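# Replace the box lid and gather both apples on the plate

## Task

Set the lid back onto the box, and make sure that when the job ends both apples sit on the plate.

## Robot and tools

Robot: two arms, left_arm and right_arm, each with a parallel two-finger gripper. Bases stand at left_arm (-0.027, +0.363, 0) m and right_arm (+0.039, -0.349, 0) m, both turned almost not at all about z. A camera stand is fixed behind the arms. Loose objects may occasionally get a small nudge from outside.

Frames. The scene frame has its origin at table-top height halfway between the nominal bases, +z up, +x out across the table, and left_arm on the +y side (image left/right does not match arm names). Reported end_effector_position (m) and end_effector_quat_wxyz are in the scene frame and can be off by a few cm. Offsets you send are along each arm's own current Hand target axes: the fingers point along the gripper's +z and spread along its y. The reported position is the spot between the pads, about 1 cm short of the tips.

The 14-number row. Every motion call uses rows of 14 numbers, each in [-1, 1]: dx, dy, dz, rx, ry, rz, opening for left_arm, then the same seven for right_arm. Both arms are always present. dx..rz are an offset, not a pose: they count from that arm's Hand target as it was when the action or move began, in the Hand target's own axes. 1.0 equals 0.6 m for dx/dy/dz and 180 degrees for the rotation vector (rx, ry, rz). Repeating the same offset in a later call moves further. All zeros in the six pose numbers re-asks for the current Hand target. Opening is absolute: +1 fully open (0.094 m), -1 closed. A 0 in the opening slot is a real command (half open), so resend the present opening to keep a gripper unchanged.

execute_actions: argument actions = list of actions; each action is up to 15 rows, one per 1/30 s step; a short action repeats its final row to fill 15 steps. Every row in an action is measured from the start pose of that action, not from the prior row. Optional cameras: list of names (cam_high, cam_low), ["all"], or []; an empty actions list returns images by default and shows the scene number.

move: target = one 14-number row, or a list of up to 15 rows, all offsets counted from the same starting Hand targets. speed = top path speed in m/s (0.002 to 2.9, default 0.25; rotation up to twice that in rad/s), one value or one per target. blend = corner rounding in m for lists (0 means stop at each). opening_speed = rate of opening change per second on the -1..+1 scale (at least 0.2); use it for gentle closing. grip_force = per-pad force cap in N, 10 to 50, one value or one per arm; it persists; lower values close slowly. blocking=false returns early while the move keeps going. Paths are straight, do not avoid obstacles or the other arm, and are capped at 10 s. Avoid routing a gripper close past its own base (go around it). Faster moves hit harder and the gripper overshoots or strays more.

wait: seconds 0 to 10; the arms keep their last command and a running move continues. stop: brakes a running move. zoom_image: camera (cam_high or cam_low) and region [x0, y0, x1, y1] in pixels, at most 504 by 504, from the latest image of that camera. finished_scene: scene (integer) ends the scene for good; only call it when the lid is on and both apples are on the plate, stable without the robot.

Reading results. Hand target is the last commanded pose after clipping; the gripper often rests a bit short of it, by up to a few cm, from friction or load; resend the missing distance as an offset if needed. Each step, commanded orientation is limited to 40 degrees from the measured one, so large turns need several steps. Tool commands lists the current gripper commands. grip_measured is the measured opening on the -1..+1 scale; with nothing held it reads slightly wide, and under a firm grip slightly narrower than the part. grip_effort_nm is motor effort (negative = closing); it does not return to zero at rest and is not pad force. Joint velocities may say within noise. Joint torques include the arm's own weight and wrap at ±28 N m for joints 1-3. The move: line tells how it ended (done, off_target, moving, held, fault) and any limits (paced = pose clipped, held = steps withheld by a check). Done means within 10 mm and 2 degrees; neither done nor off_target tells you about contact.

Cameras: cam_high and cam_low, each 672x504.

Avoid: letting anything leave the table or be set down off it; dropping or releasing parts while they move; slamming into the table, box or heavy/fixed items; arms or grippers touching each other (the clearance check does not guard grippers and wrist cameras), or one gripper closing on the other's fingers; straining the wrist camera cables. A blocked arm keeps pressing until you command it back past the gripper. Keep the arms from staying stretched, loaded, or pushing at unreachable poses: motors heat, a MOTOR HOT line warns near 75 °C, at 90 °C that arm folds and stops working, at 100 °C it falls. Joint ranges (rad): waist -2.618..3.054, shoulder 0..3.142, elbow 0..3.142 (straight 2.901), wrist pitch -1.571..1.571, wrist yaw -1.571..1.571, wrist roll -2.094..2.094.

Each tool is called after "Request:" by a JSON object that holds its "method" and its "body", one argument or row to a line.

## Session

Request:
{"method": "execute_actions", "body": {
  "actions": []
}}

Request:
{"method": "zoom_image", "body": {
  "camera": "cam_high",
  "region": [220, 90, 420, 340]
}}

Request:
{"method": "zoom_image", "body": {
  "camera": "cam_high",
  "region": [220, 340, 420, 504]
}}

Request:
{"method": "zoom_image", "body": {
  "camera": "cam_low",
  "region": [230, 210, 440, 390]
}}

Scene clock: 0.00 s.
left_arm: end_effector_position=(+0.3732, +0.3995, +0.1118) grip_measured=+1.000 grip_effort_nm=n/a end_effector_quat_wxyz=(+0.605, -0.074, +0.788, +0.092) | right_arm: end_effector_position=(+0.4475, -0.3602, +0.1192) grip_measured=+1.000 grip_effort_nm=n/a end_effector_quat_wxyz=(+0.603, +0.046, +0.795, -0.052)
Joint positions: left_arm=[-0.051 1.568 0.364 0.94 -0.266 -0.014 0.094] | right_arm=[0.05 1.533 0.406 0.85 0.191 0.025 0.094]
Joint velocities: within noise
Joint torques (N m): no reading
Heat: left arm: 35 °C; right arm: 33 °C.
Hand target: left_arm +0.3747, +0.3997, +0.1158; +0.609, -0.075, +0.785, +0.092 | right_arm +0.4474, -0.3603, +0.1183; +0.600, +0.046, +0.797, -0.052
Tool commands: left_gripper/opening=+1.0 right_gripper/opening=+1.0

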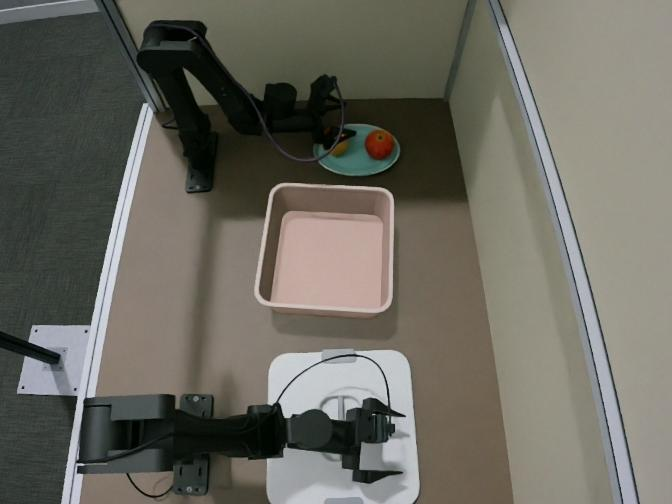

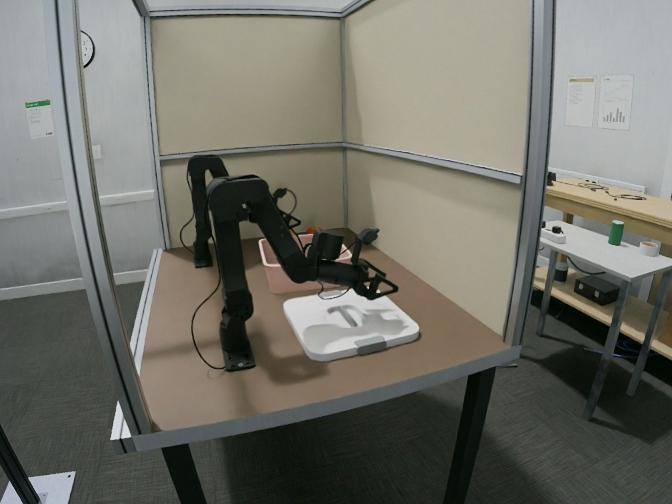

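Scaled by 2.016 from the camera's 672x504 image, which has a finer 960x720 frame.

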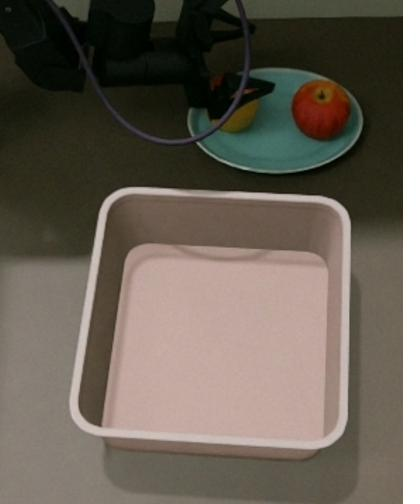

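Scaled by 2.520 from the camera's 672x504 image, which has a finer 960x720 frame.

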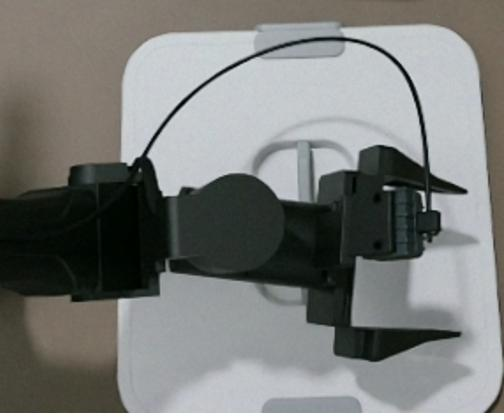

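Scaled by 2.400 from the camera's 672x504 image, which has a finer 960x720 frame.

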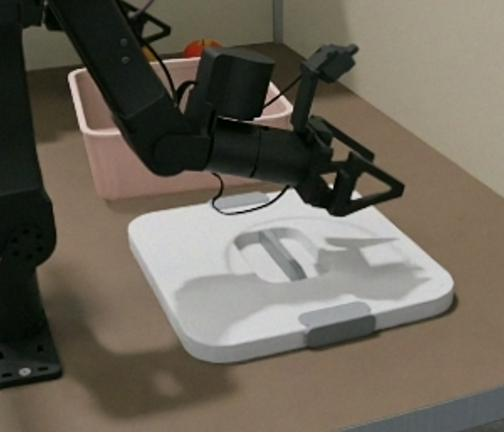

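Request:
{"method": "zoom_image", "body": {
  "camera": "cam_high",
  "region": [245, 175, 325, 255]
}}

Request:
{"method": "zoom_image", "body": {
  "camera": "cam_high",
  "region": [325, 175, 405, 255]
}}

Request:
{"method": "zoom_image", "body": {
  "camera": "cam_high",
  "region": [245, 245, 325, 325]
}}

Request:
{"method": "zoom_image", "body": {
  "camera": "cam_high",
  "region": [325, 245, 405, 325]
}}

Request:
{"method": "zoom_image", "body": {
  "camera": "cam_high",
  "region": [310, 385, 370, 475]
}}

Scaled by 6.300 from the camera's 672x504 image, which has a finer 960x720 frame.

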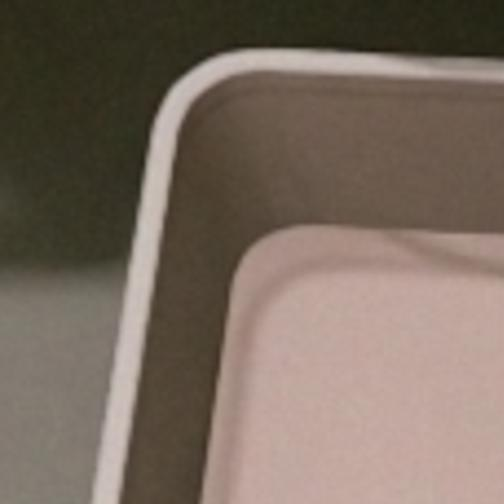

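Scaled by 6.300 from the camera's 672x504 image, which has a finer 960x720 frame.

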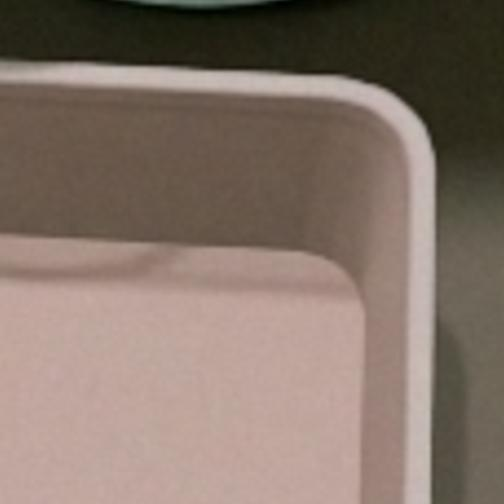

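Scaled by 6.300 from the camera's 672x504 image, which has a finer 960x720 frame.

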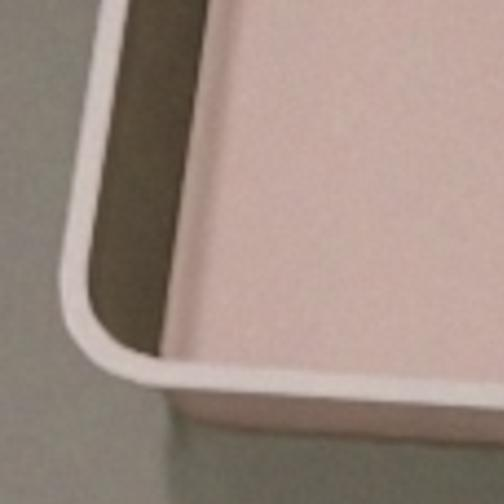

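Scaled by 6.300 from the camera's 672x504 image, which has a finer 960x720 frame.

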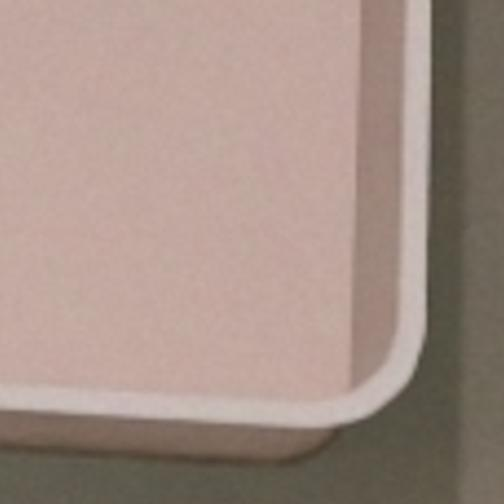

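Scaled by 5.600 from the camera's 672x504 image, which has a finer 960x720 frame.

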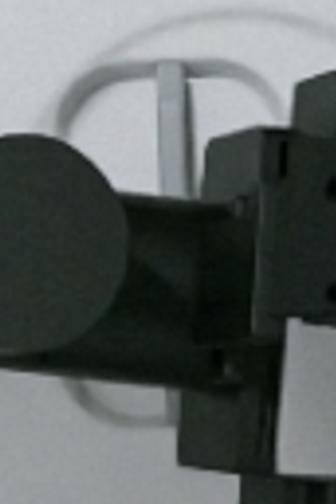

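Request:
{"method": "move", "body": {
  "target": [
    [0, 0, 0, 0, 0, 0, 1, -0.0033, 0.0453, -0.1850, -0.4435, 0.1727, -0.3377, -0.2],
    [0, 0, 0, 0, 0, 0, 1, 0.1650, 0.0502, -0.1370, -0.4435, 0.1727, -0.3377, -0.2]
  ],
  "speed": [0.5, 0.15],
  "blend": [0.02, 0],
  "cameras": ["all"]
}}

Request:
{"method": "zoom_image", "body": {
  "camera": "cam_high",
  "region": [280, 370, 400, 490]
}}

Request:
{"method": "zoom_image", "body": {
  "camera": "cam_low",
  "region": [300, 260, 400, 360]
}}

Scene clock: 54.63 s.
left_arm: end_effector_position=(+0.3732, +0.3995, +0.1118) grip_measured=+1.000 grip_effort_nm=0.01 end_effector_quat_wxyz=(+0.605, -0.074, +0.788, +0.092) | right_arm: end_effector_position=(+0.3478, -0.3205, +0.0507) grip_measured=-0.197 grip_effort_nm=-0.13 end_effector_quat_wxyz=(-0.183, +0.686, -0.682, -0.177)
Joint positions: left_arm=[-0.051 1.568 0.364 0.94 -0.266 -0.014 0.094] | right_arm=[-0.2 1.83 1.198 -1.04 -0.505 -1.798 0.038]
Joint torques (N m): left_arm=[0.02 -6.16 4.7 1.96 -0.05 -0.04] | right_arm=[0.25 -6.63 5.57 0.21 -0.38 -0.12]
Heat: left arm: 37 °C; right arm: 36 °C.
Hand target: left_arm +0.3747, +0.3997, +0.1158; +0.609, -0.075, +0.785, +0.092 | right_arm +0.3459, -0.3181, +0.0449; -0.181, +0.688, -0.678, -0.184
Off the commanded pose: left_arm 0.004 m, 1 deg | right_arm 0.007 m, 1 deg.
move: done

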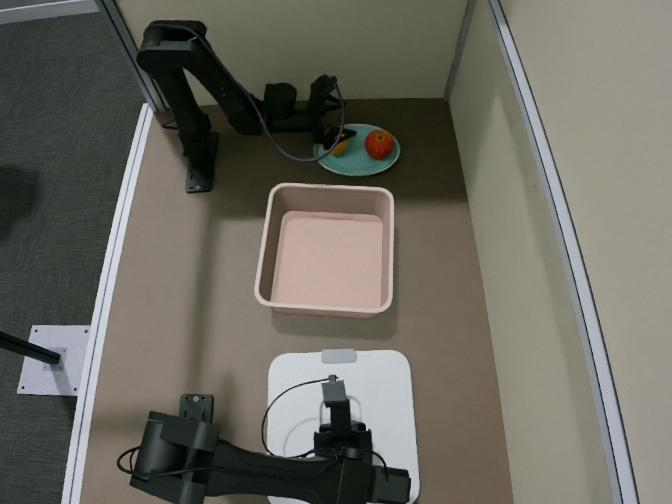

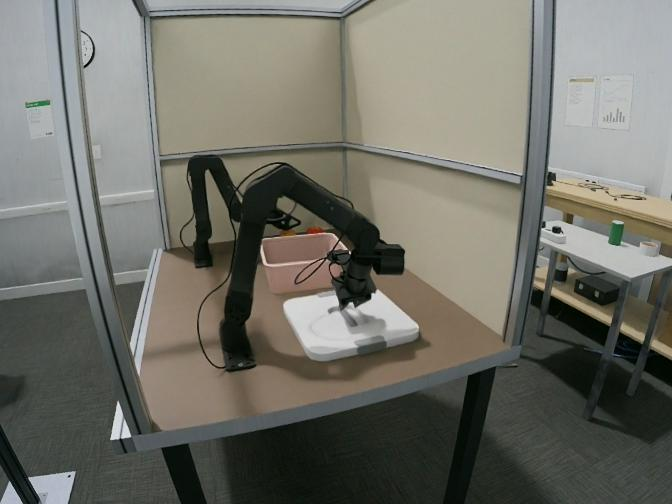

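Scaled by 4.200 from the camera's 672x504 image, which has a finer 960x720 frame.

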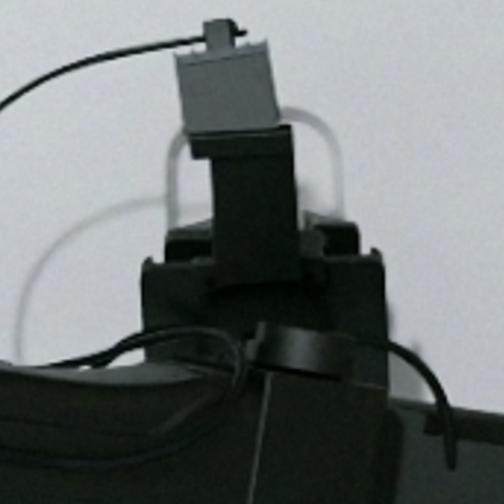

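Scaled by 5.040 from the camera's 672x504 image, which has a finer 960x720 frame.

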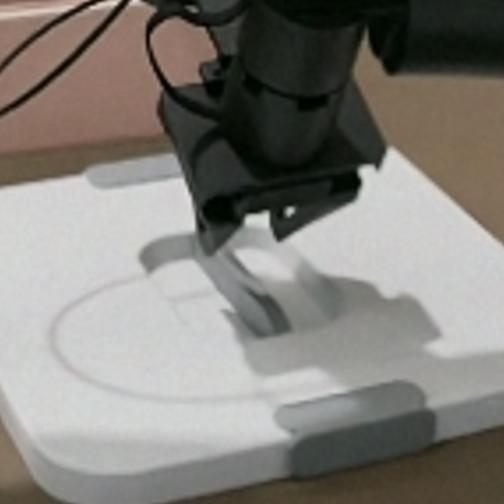

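Request:
{"method": "move", "body": {
  "target": [
    [0, 0, 0, 0, 0, 0, 1, 0.0065, 0.0092, 0.0116, 0, 0, 0, -0.2],
    [0, 0, 0, 0, 0, 0, 1, 0.0269, 0.0092, 0.0469, 0, 0, 0, -0.2],
    [0, 0, 0, 0, 0, 0, 1, 0.0269, 0.0092, 0.0469, 0, 0, 0, -1]
  ],
  "speed": 0.08,
  "blend": [0.004, 0, 0],
  "opening_speed": 0.7,
  "cameras": ["cam_low"]
}}

Request:
{"method": "zoom_image", "body": {
  "camera": "cam_low",
  "region": [310, 270, 390, 350]
}}

Scene clock: 71.53 s.
left_arm: end_effector_position=(+0.3732, +0.3995, +0.1118) grip_measured=+1.000 grip_effort_nm=0.01 end_effector_quat_wxyz=(+0.605, -0.074, +0.788, +0.092) | right_arm: end_effector_position=(+0.3442, -0.3198, +0.0190) grip_measured=-0.808 grip_effort_nm=-1.01 end_effector_quat_wxyz=(-0.184, +0.687, -0.680, -0.175)
Joint positions: left_arm=[-0.051 1.568 0.364 0.94 -0.266 -0.014 0.094] | right_arm=[-0.2 1.867 1.107 -0.908 -0.505 -1.801 0.009]
Joint torques (N m): left_arm=[0.08 -6.19 4.7 1.95 -0.05 -0.04] | right_arm=[-0.01 -6.43 5.19 0.19 -0.37 -0.14]
Heat: left arm: 38 °C; right arm: 35 °C.
Hand target: left_arm +0.3747, +0.3997, +0.1158; +0.609, -0.075, +0.785, +0.092 | right_arm +0.3403, -0.3180, +0.0124; -0.181, +0.688, -0.678, -0.184
Off the commanded pose: left_arm 0.004 m, 1 deg | right_arm 0.008 m, 1 deg.
move: done
Images, in order (width x height): cam_low 672x504.

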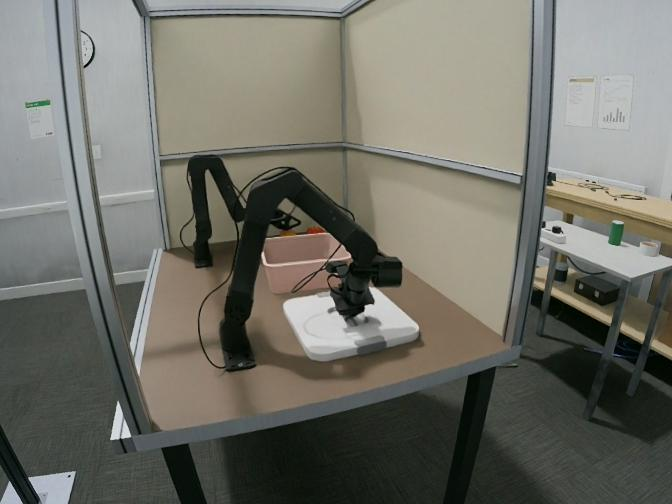

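Scaled by 6.300 from the camera's 672x504 image, which has a finer 960x720 frame.

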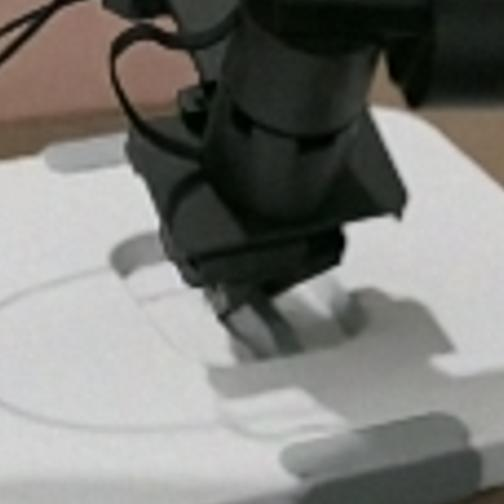

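Request:
{"method": "move", "body": {
  "target": [
    [0, 0, 0, 0, 0, 0, 1, -0.1637, -0.004, -0.1903, 0.0131, -0.0066, 0.0108, -1],
    [0, 0, 0, 0, 0, 0, 1, -0.6790, -0.0018, 0.1041, 0.0262, -0.0133, 0.0217, -1]
  ],
  "speed": [0.2, 0.22],
  "blend": [0.04, 0],
  "cameras": ["all"]
}}

Request:
{"method": "zoom_image", "body": {
  "camera": "cam_high",
  "region": [240, 160, 410, 320]
}}

Request:
{"method": "zoom_image", "body": {
  "camera": "cam_high",
  "region": [325, 155, 405, 235]
}}

Request:
{"method": "zoom_image", "body": {
  "camera": "cam_high",
  "region": [325, 250, 405, 330]
}}

Request:
{"method": "zoom_image", "body": {
  "camera": "cam_high",
  "region": [240, 250, 320, 330]
}}

Request:
{"method": "zoom_image", "body": {
  "camera": "cam_low",
  "region": [240, 205, 370, 300]
}}

Scene clock: 103.43 s.
left_arm: end_effector_position=(+0.3732, +0.3995, +0.1118) grip_measured=+1.000 grip_effort_nm=0.01 end_effector_quat_wxyz=(+0.605, -0.074, +0.788, +0.092) | right_arm: end_effector_position=(+0.3307, +0.0614, +0.1571) grip_measured=-0.808 grip_effort_nm=-1.01 end_effector_quat_wxyz=(-0.211, +0.658, -0.702, -0.171)
Joint positions: left_arm=[-0.051 1.568 0.364 0.94 -0.266 -0.014 0.094] | right_arm=[0.843 2.039 1.875 -0.935 -0.294 -0.587 0.009]
Joint torques (N m): left_arm=[0.03 -6.15 4.67 1.96 -0.04 -0.02] | right_arm=[-0.42 -9.68 9.98 1.11 -0.25 0.08]
Heat: left arm: 39 °C; right arm: 36 °C.
Hand target: left_arm +0.3747, +0.3997, +0.1158; +0.609, -0.075, +0.785, +0.092 | right_arm +0.3361, +0.0661, +0.1617; -0.217, +0.652, -0.705, -0.177
Off the commanded pose: left_arm 0.004 m, 1 deg | right_arm 0.009 m, 1 deg.
move: done

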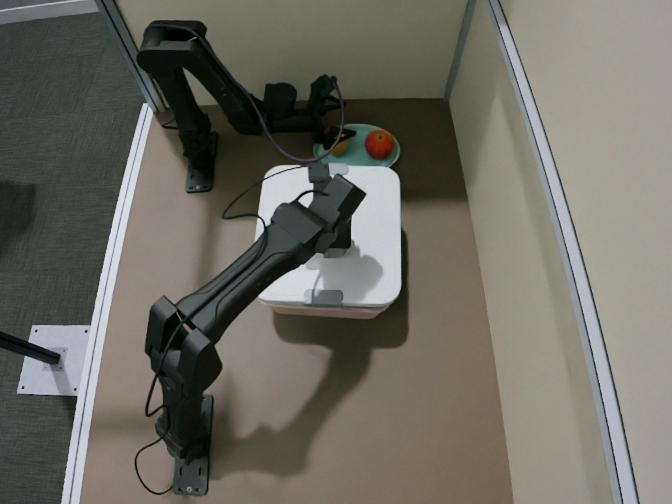

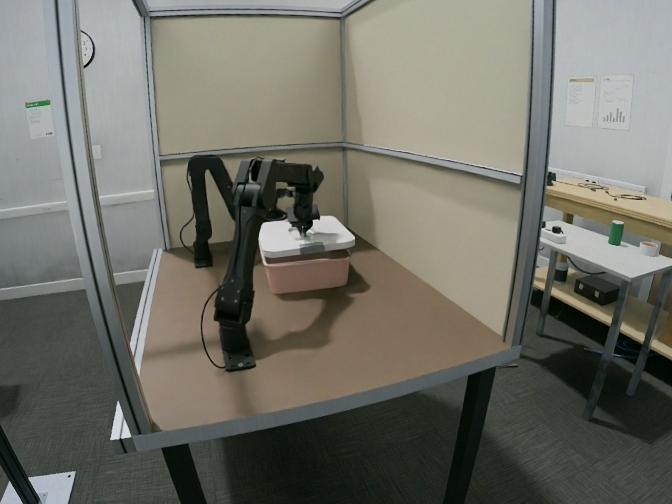

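Scaled by 2.965 from the camera's 672x504 image, which has a finer 960x720 frame.

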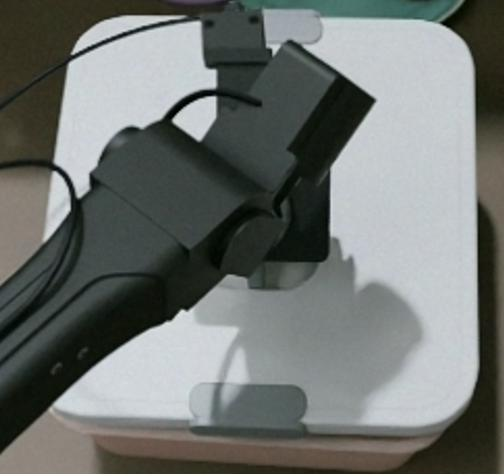

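Scaled by 6.300 from the camera's 672x504 image, which has a finer 960x720 frame.

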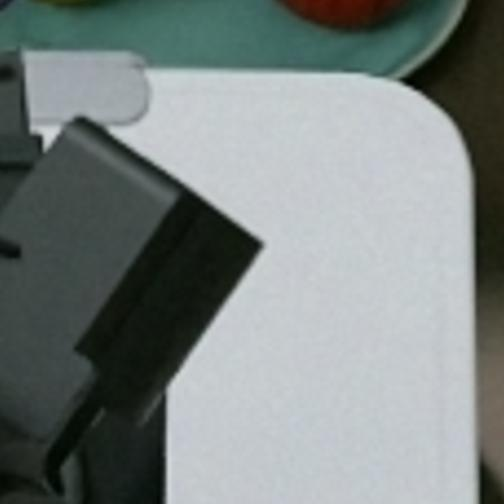

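Scaled by 6.300 from the camera's 672x504 image, which has a finer 960x720 frame.

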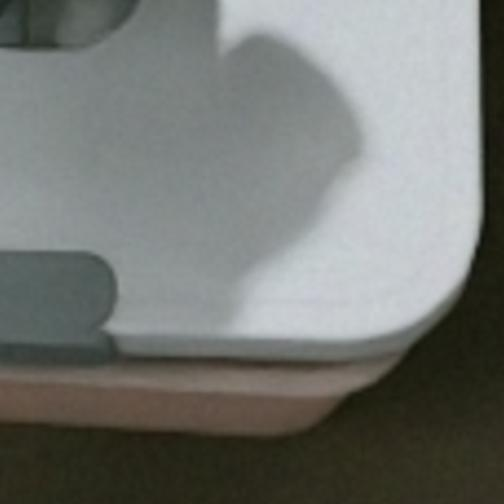

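Scaled by 6.300 from the camera's 672x504 image, which has a finer 960x720 frame.

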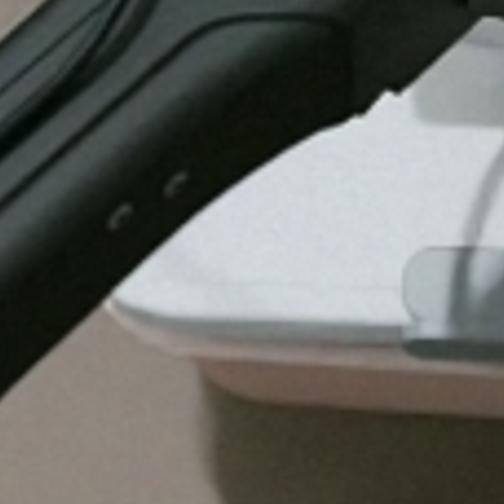

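Scaled by 3.877 from the camera's 672x504 image, which has a finer 960x720 frame.

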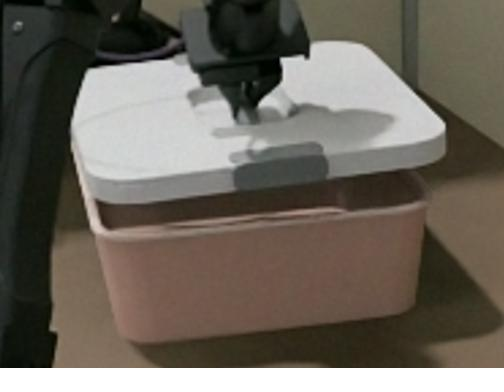

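Request:
{"method": "move", "body": {
  "target": [0, 0, 0, 0, 0, 0, 1, 0.0293, 0.0065, 0.0405, 0.00176, 0.00916, 0.01171, -1],
  "speed": 0.08,
  "cameras": ["all"]
}}

Request:
{"method": "zoom_image", "body": {
  "camera": "cam_high",
  "region": [240, 155, 410, 325]
}}

Request:
{"method": "zoom_image", "body": {
  "camera": "cam_high",
  "region": [325, 250, 405, 330]
}}

Request:
{"method": "zoom_image", "body": {
  "camera": "cam_high",
  "region": [240, 250, 320, 330]
}}

Request:
{"method": "zoom_image", "body": {
  "camera": "cam_low",
  "region": [250, 215, 360, 300]
}}

Scene clock: 142.80 s.
left_arm: end_effector_position=(+0.3732, +0.3995, +0.1118) grip_measured=+1.000 grip_effort_nm=0.01 end_effector_quat_wxyz=(+0.605, -0.074, +0.788, +0.092) | right_arm: end_effector_position=(+0.3325, +0.0572, +0.1360) grip_measured=-0.808 grip_effort_nm=-1.01 end_effector_quat_wxyz=(+0.201, -0.643, +0.721, +0.163)
Joint positions: left_arm=[-0.051 1.568 0.364 0.94 -0.266 -0.014 0.094] | right_arm=[0.843 2.043 1.809 -0.883 -0.271 -0.546 0.009]
Joint torques (N m): left_arm=[0.03 -6.19 4.64 1.96 -0.04 -0.04] | right_arm=[0.44 -9.92 7.16 1.37 -0.22 0.08]
Heat: left arm: 41 °C; right arm: 41 °C.
Hand target: left_arm +0.3747, +0.3997, +0.1158; +0.609, -0.075, +0.785, +0.092 | right_arm +0.3331, +0.0646, +0.1317; +0.205, -0.641, +0.720, +0.169
Off the commanded pose: left_arm 0.004 m, 1 deg | right_arm 0.008 m, 1 deg.
move: done

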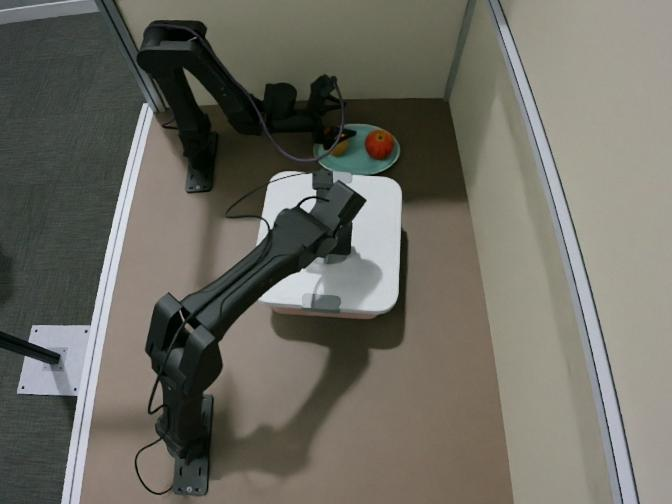

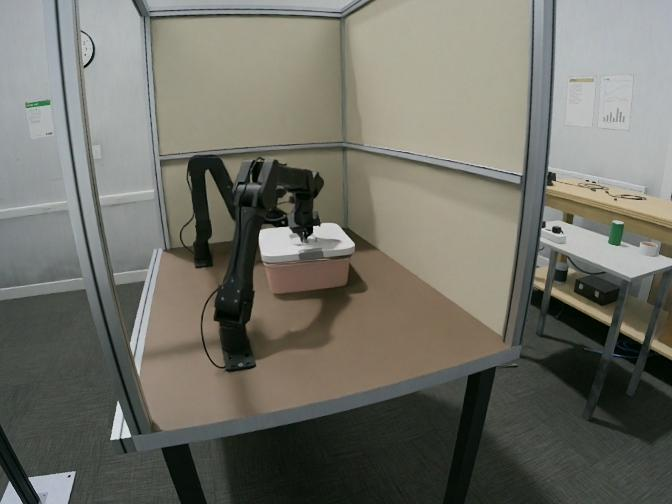

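Scaled by 2.965 from the camera's 672x504 image, which has a finer 960x720 frame.

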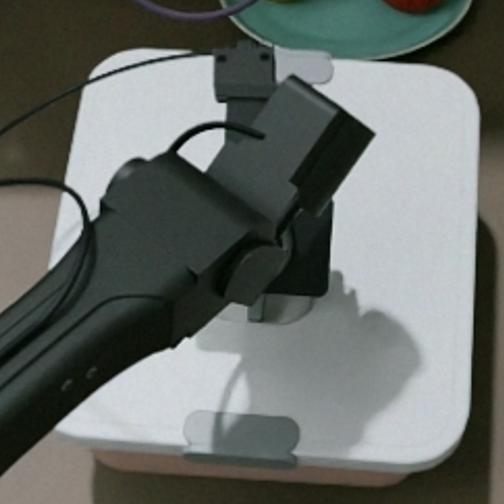

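Scaled by 6.300 from the camera's 672x504 image, which has a finer 960x720 frame.

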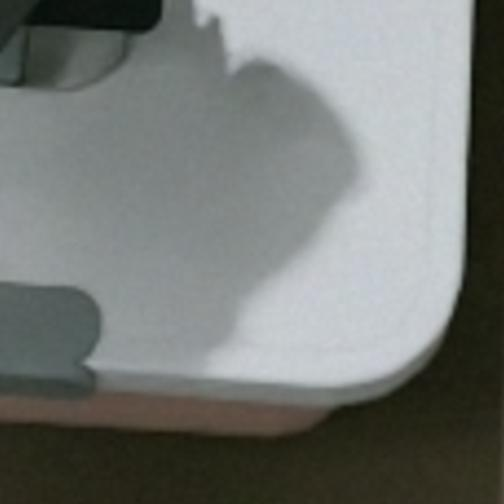

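Scaled by 6.300 from the camera's 672x504 image, which has a finer 960x720 frame.

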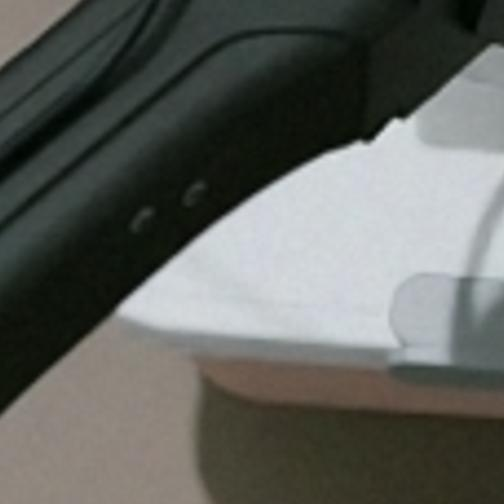

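Scaled by 4.582 from the camera's 672x504 image, which has a finer 960x720 frame.

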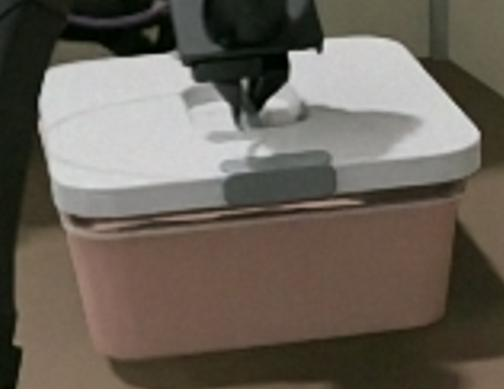

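Request:
{"method": "move", "body": {
  "target": [
    [0, 0, 0, 0, 0, 0, 1, 0.0133, 0.0042, 0.0152, -0.0023, -0.0001, -0.0038, -1],
    [0, 0, 0, 0, 0, 0, 1, 0.0322, 0.005, 0.0467, -0.0023, -0.0001, -0.0038, -1]
  ],
  "speed": 0.06,
  "cameras": ["all"]
}}

Request:
{"method": "zoom_image", "body": {
  "camera": "cam_high",
  "region": [240, 155, 410, 325]
}}

Request:
{"method": "zoom_image", "body": {
  "camera": "cam_low",
  "region": [250, 215, 360, 300]
}}

Scene clock: 186.70 s.
left_arm: end_effector_position=(+0.3732, +0.3995, +0.1118) grip_measured=+1.000 grip_effort_nm=0.01 end_effector_quat_wxyz=(+0.605, -0.074, +0.788, +0.092) | right_arm: end_effector_position=(+0.3292, +0.0562, +0.1039) grip_measured=-0.808 grip_effort_nm=-1.01 end_effector_quat_wxyz=(+0.198, -0.644, +0.720, +0.166)
Joint positions: left_arm=[-0.051 1.568 0.364 0.94 -0.266 -0.014 0.094] | right_arm=[0.844 2.043 1.682 -0.76 -0.278 -0.547 0.009]
Joint torques (N m): left_arm=[0.03 -6.13 4.68 1.95 -0.04 -0.03] | right_arm=[0.31 -9.76 6.76 1.45 -0.22 -0.06]
Heat: left arm: 42 °C; right arm: 38 °C.
Hand target: left_arm +0.3747, +0.3997, +0.1158; +0.609, -0.075, +0.785, +0.092 | right_arm +0.3306, +0.0626, +0.0977; +0.204, -0.646, +0.715, +0.171
Off the commanded pose: left_arm 0.004 m, 1 deg | right_arm 0.009 m, 1 deg.
move: done

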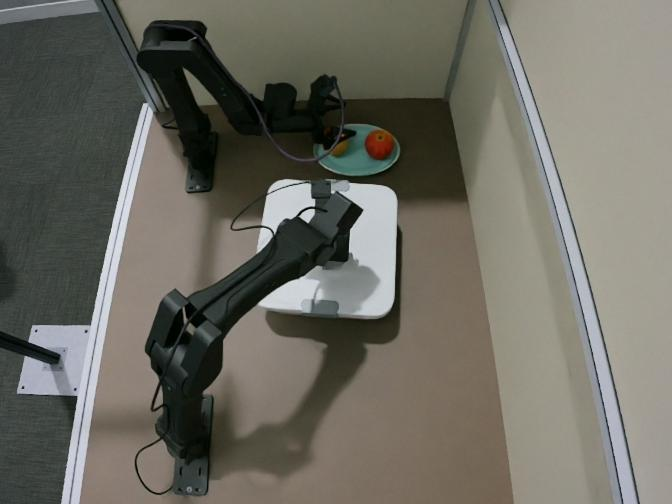

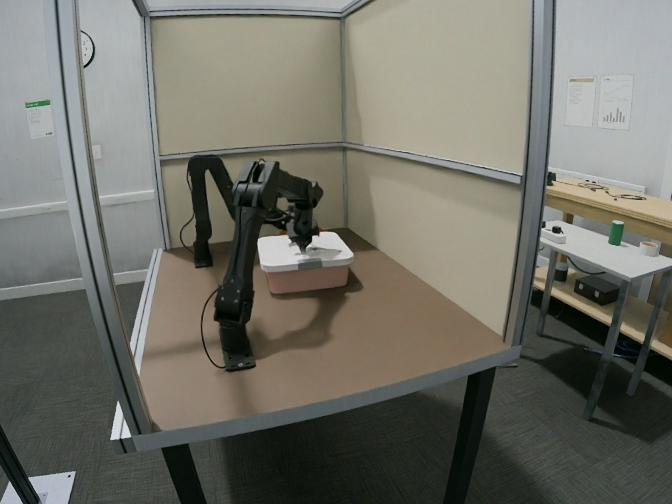

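Scaled by 2.965 from the camera's 672x504 image, which has a finer 960x720 frame.

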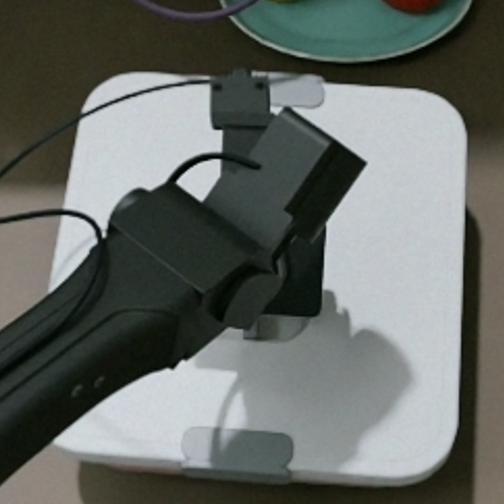

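Scaled by 4.582 from the camera's 672x504 image, which has a finer 960x720 frame.

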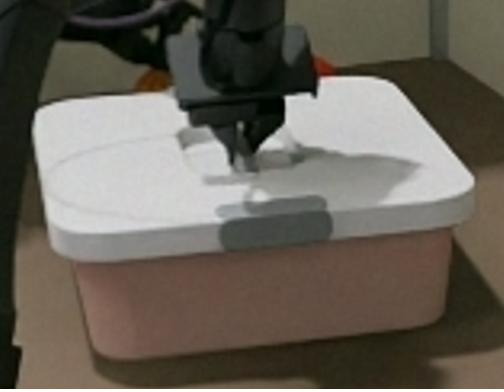

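Request:
{"method": "move", "body": {
  "target": [
    [0, 0, 0, 0, 0, 0, 1, 0.0043, 0.0002, 0.0072, 0, 0, 0, -1],
    [0, 0, 0, 0, 0, 0, 1, 0.0043, 0.0002, 0.0072, 0, 0, 0, -0.2]
  ],
  "speed": 0.06,
  "opening_speed": 0.8,
  "cameras": ["cam_low"]
}}

Request:
{"method": "zoom_image", "body": {
  "camera": "cam_low",
  "region": [250, 215, 360, 300]
}}

Scene clock: 196.27 s.
left_arm: end_effector_position=(+0.3732, +0.3995, +0.1118) grip_measured=+1.000 grip_effort_nm=0.01 end_effector_quat_wxyz=(+0.605, -0.074, +0.788, +0.092) | right_arm: end_effector_position=(+0.3343, +0.0623, +0.1056) grip_measured=-0.203 grip_effort_nm=0.17 end_effector_quat_wxyz=(+0.216, -0.643, +0.715, +0.169)
Joint positions: left_arm=[-0.051 1.568 0.364 0.94 -0.266 -0.014 0.094] | right_arm=[0.844 2.043 1.671 -0.711 -0.279 -0.547 0.037]
Joint torques (N m): left_arm=[0.03 -6.17 4.7 1.95 -0.04 -0.03] | right_arm=[0.29 -9.61 6.37 1.22 -0.21 -0.06]
Heat: left arm: 42 °C; right arm: 37 °C.
Hand target: left_arm +0.3747, +0.3997, +0.1158; +0.609, -0.075, +0.785, +0.092 | right_arm +0.3305, +0.0625, +0.0926; +0.204, -0.646, +0.715, +0.171
Off the commanded pose: left_arm 0.004 m, 1 deg | right_arm 0.013 m, 1 deg.
move: off_target (right_arm); target 2's new opening was sent with right_arm's hand 0.012 m and 1 deg from that target
Images, in order (width x height): cam_low 672x504.

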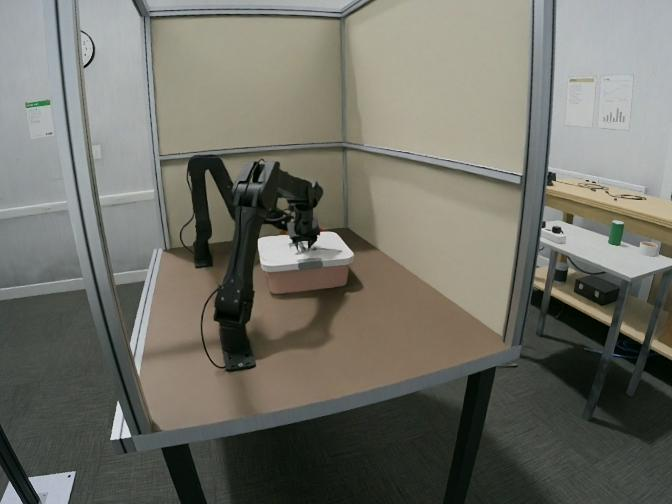

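Scaled by 4.582 from the camera's 672x504 image, which has a finer 960x720 frame.

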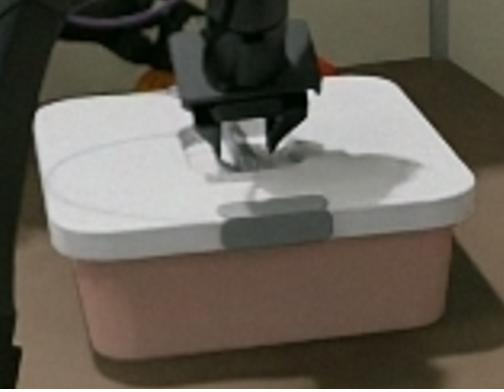

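Request:
{"method": "move", "body": {
  "target": [
    [0, 0, 0, 0, 0, 0, 1, -0.03, 0, -0.17, 0, 0, 0, -0.2],
    [0, 0, 0, 0, 0, 0, 1, 0.15, 0.02, -0.38, 0, 0, 0, -0.2]
  ],
  "speed": [0.15, 0.3],
  "blend": [0.03, 0],
  "cameras": ["all"]
}}

Request:
{"method": "zoom_image", "body": {
  "camera": "cam_low",
  "region": [245, 215, 365, 305]
}}

Request:
{"method": "zoom_image", "body": {
  "camera": "cam_high",
  "region": [240, 110, 420, 325]
}}

Scene clock: 206.63 s.
left_arm: end_effector_position=(+0.3732, +0.3995, +0.1118) grip_measured=+1.000 grip_effort_nm=0.01 end_effector_quat_wxyz=(+0.605, -0.074, +0.788, +0.092) | right_arm: end_effector_position=(+0.3038, -0.1281, +0.2450) grip_measured=-0.203 grip_effort_nm=0.17 end_effector_quat_wxyz=(+0.216, -0.643, +0.718, +0.157)
Joint positions: left_arm=[-0.051 1.568 0.364 0.94 -0.266 -0.014 0.094] | right_arm=[0.48 1.549 1.643 -1.296 -0.407 -0.9 0.037]
Joint torques (N m): left_arm=[0.05 -6.16 4.7 1.96 -0.04 -0.02] | right_arm=[-0.03 -6.3 6.02 0.75 -0.49 -0.15]
Heat: left arm: 42 °C; right arm: 37 °C.
Hand target: left_arm +0.3747, +0.3997, +0.1158; +0.609, -0.075, +0.785, +0.092 | right_arm +0.2949, -0.1288, +0.2420; +0.204, -0.646, +0.715, +0.171
Off the commanded pose: left_arm 0.004 m, 1 deg | right_arm 0.009 m, 2 deg.
move: done

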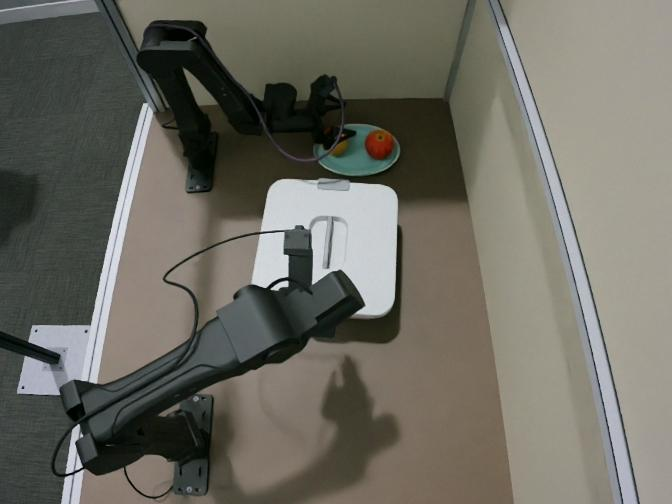

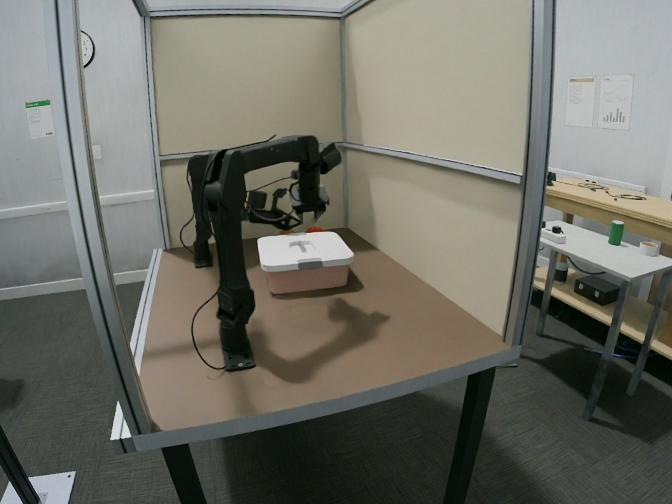

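Scaled by 4.200 from the camera's 672x504 image, which has a finer 960x720 frame.

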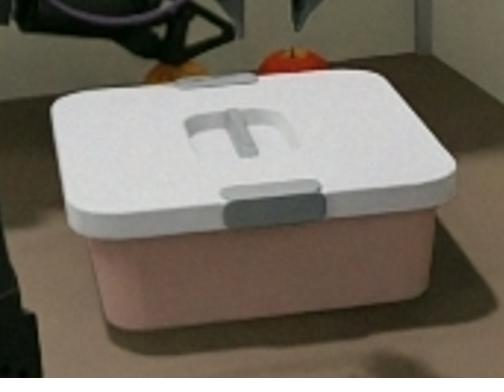

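Scaled by 2.344 from the camera's 672x504 image, which has a finer 960x720 frame.

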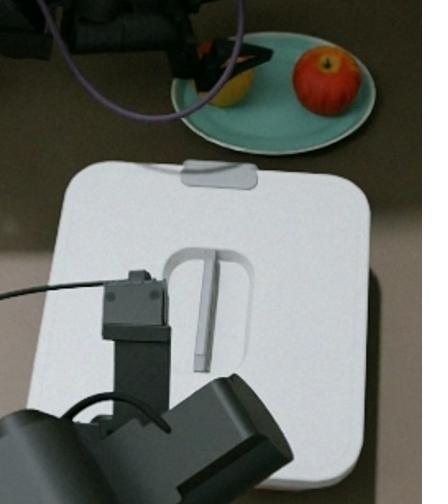

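Request:
{"method": "finished_scene", "body": {
  "scene": 3
}}

The scene is finished: the task was done.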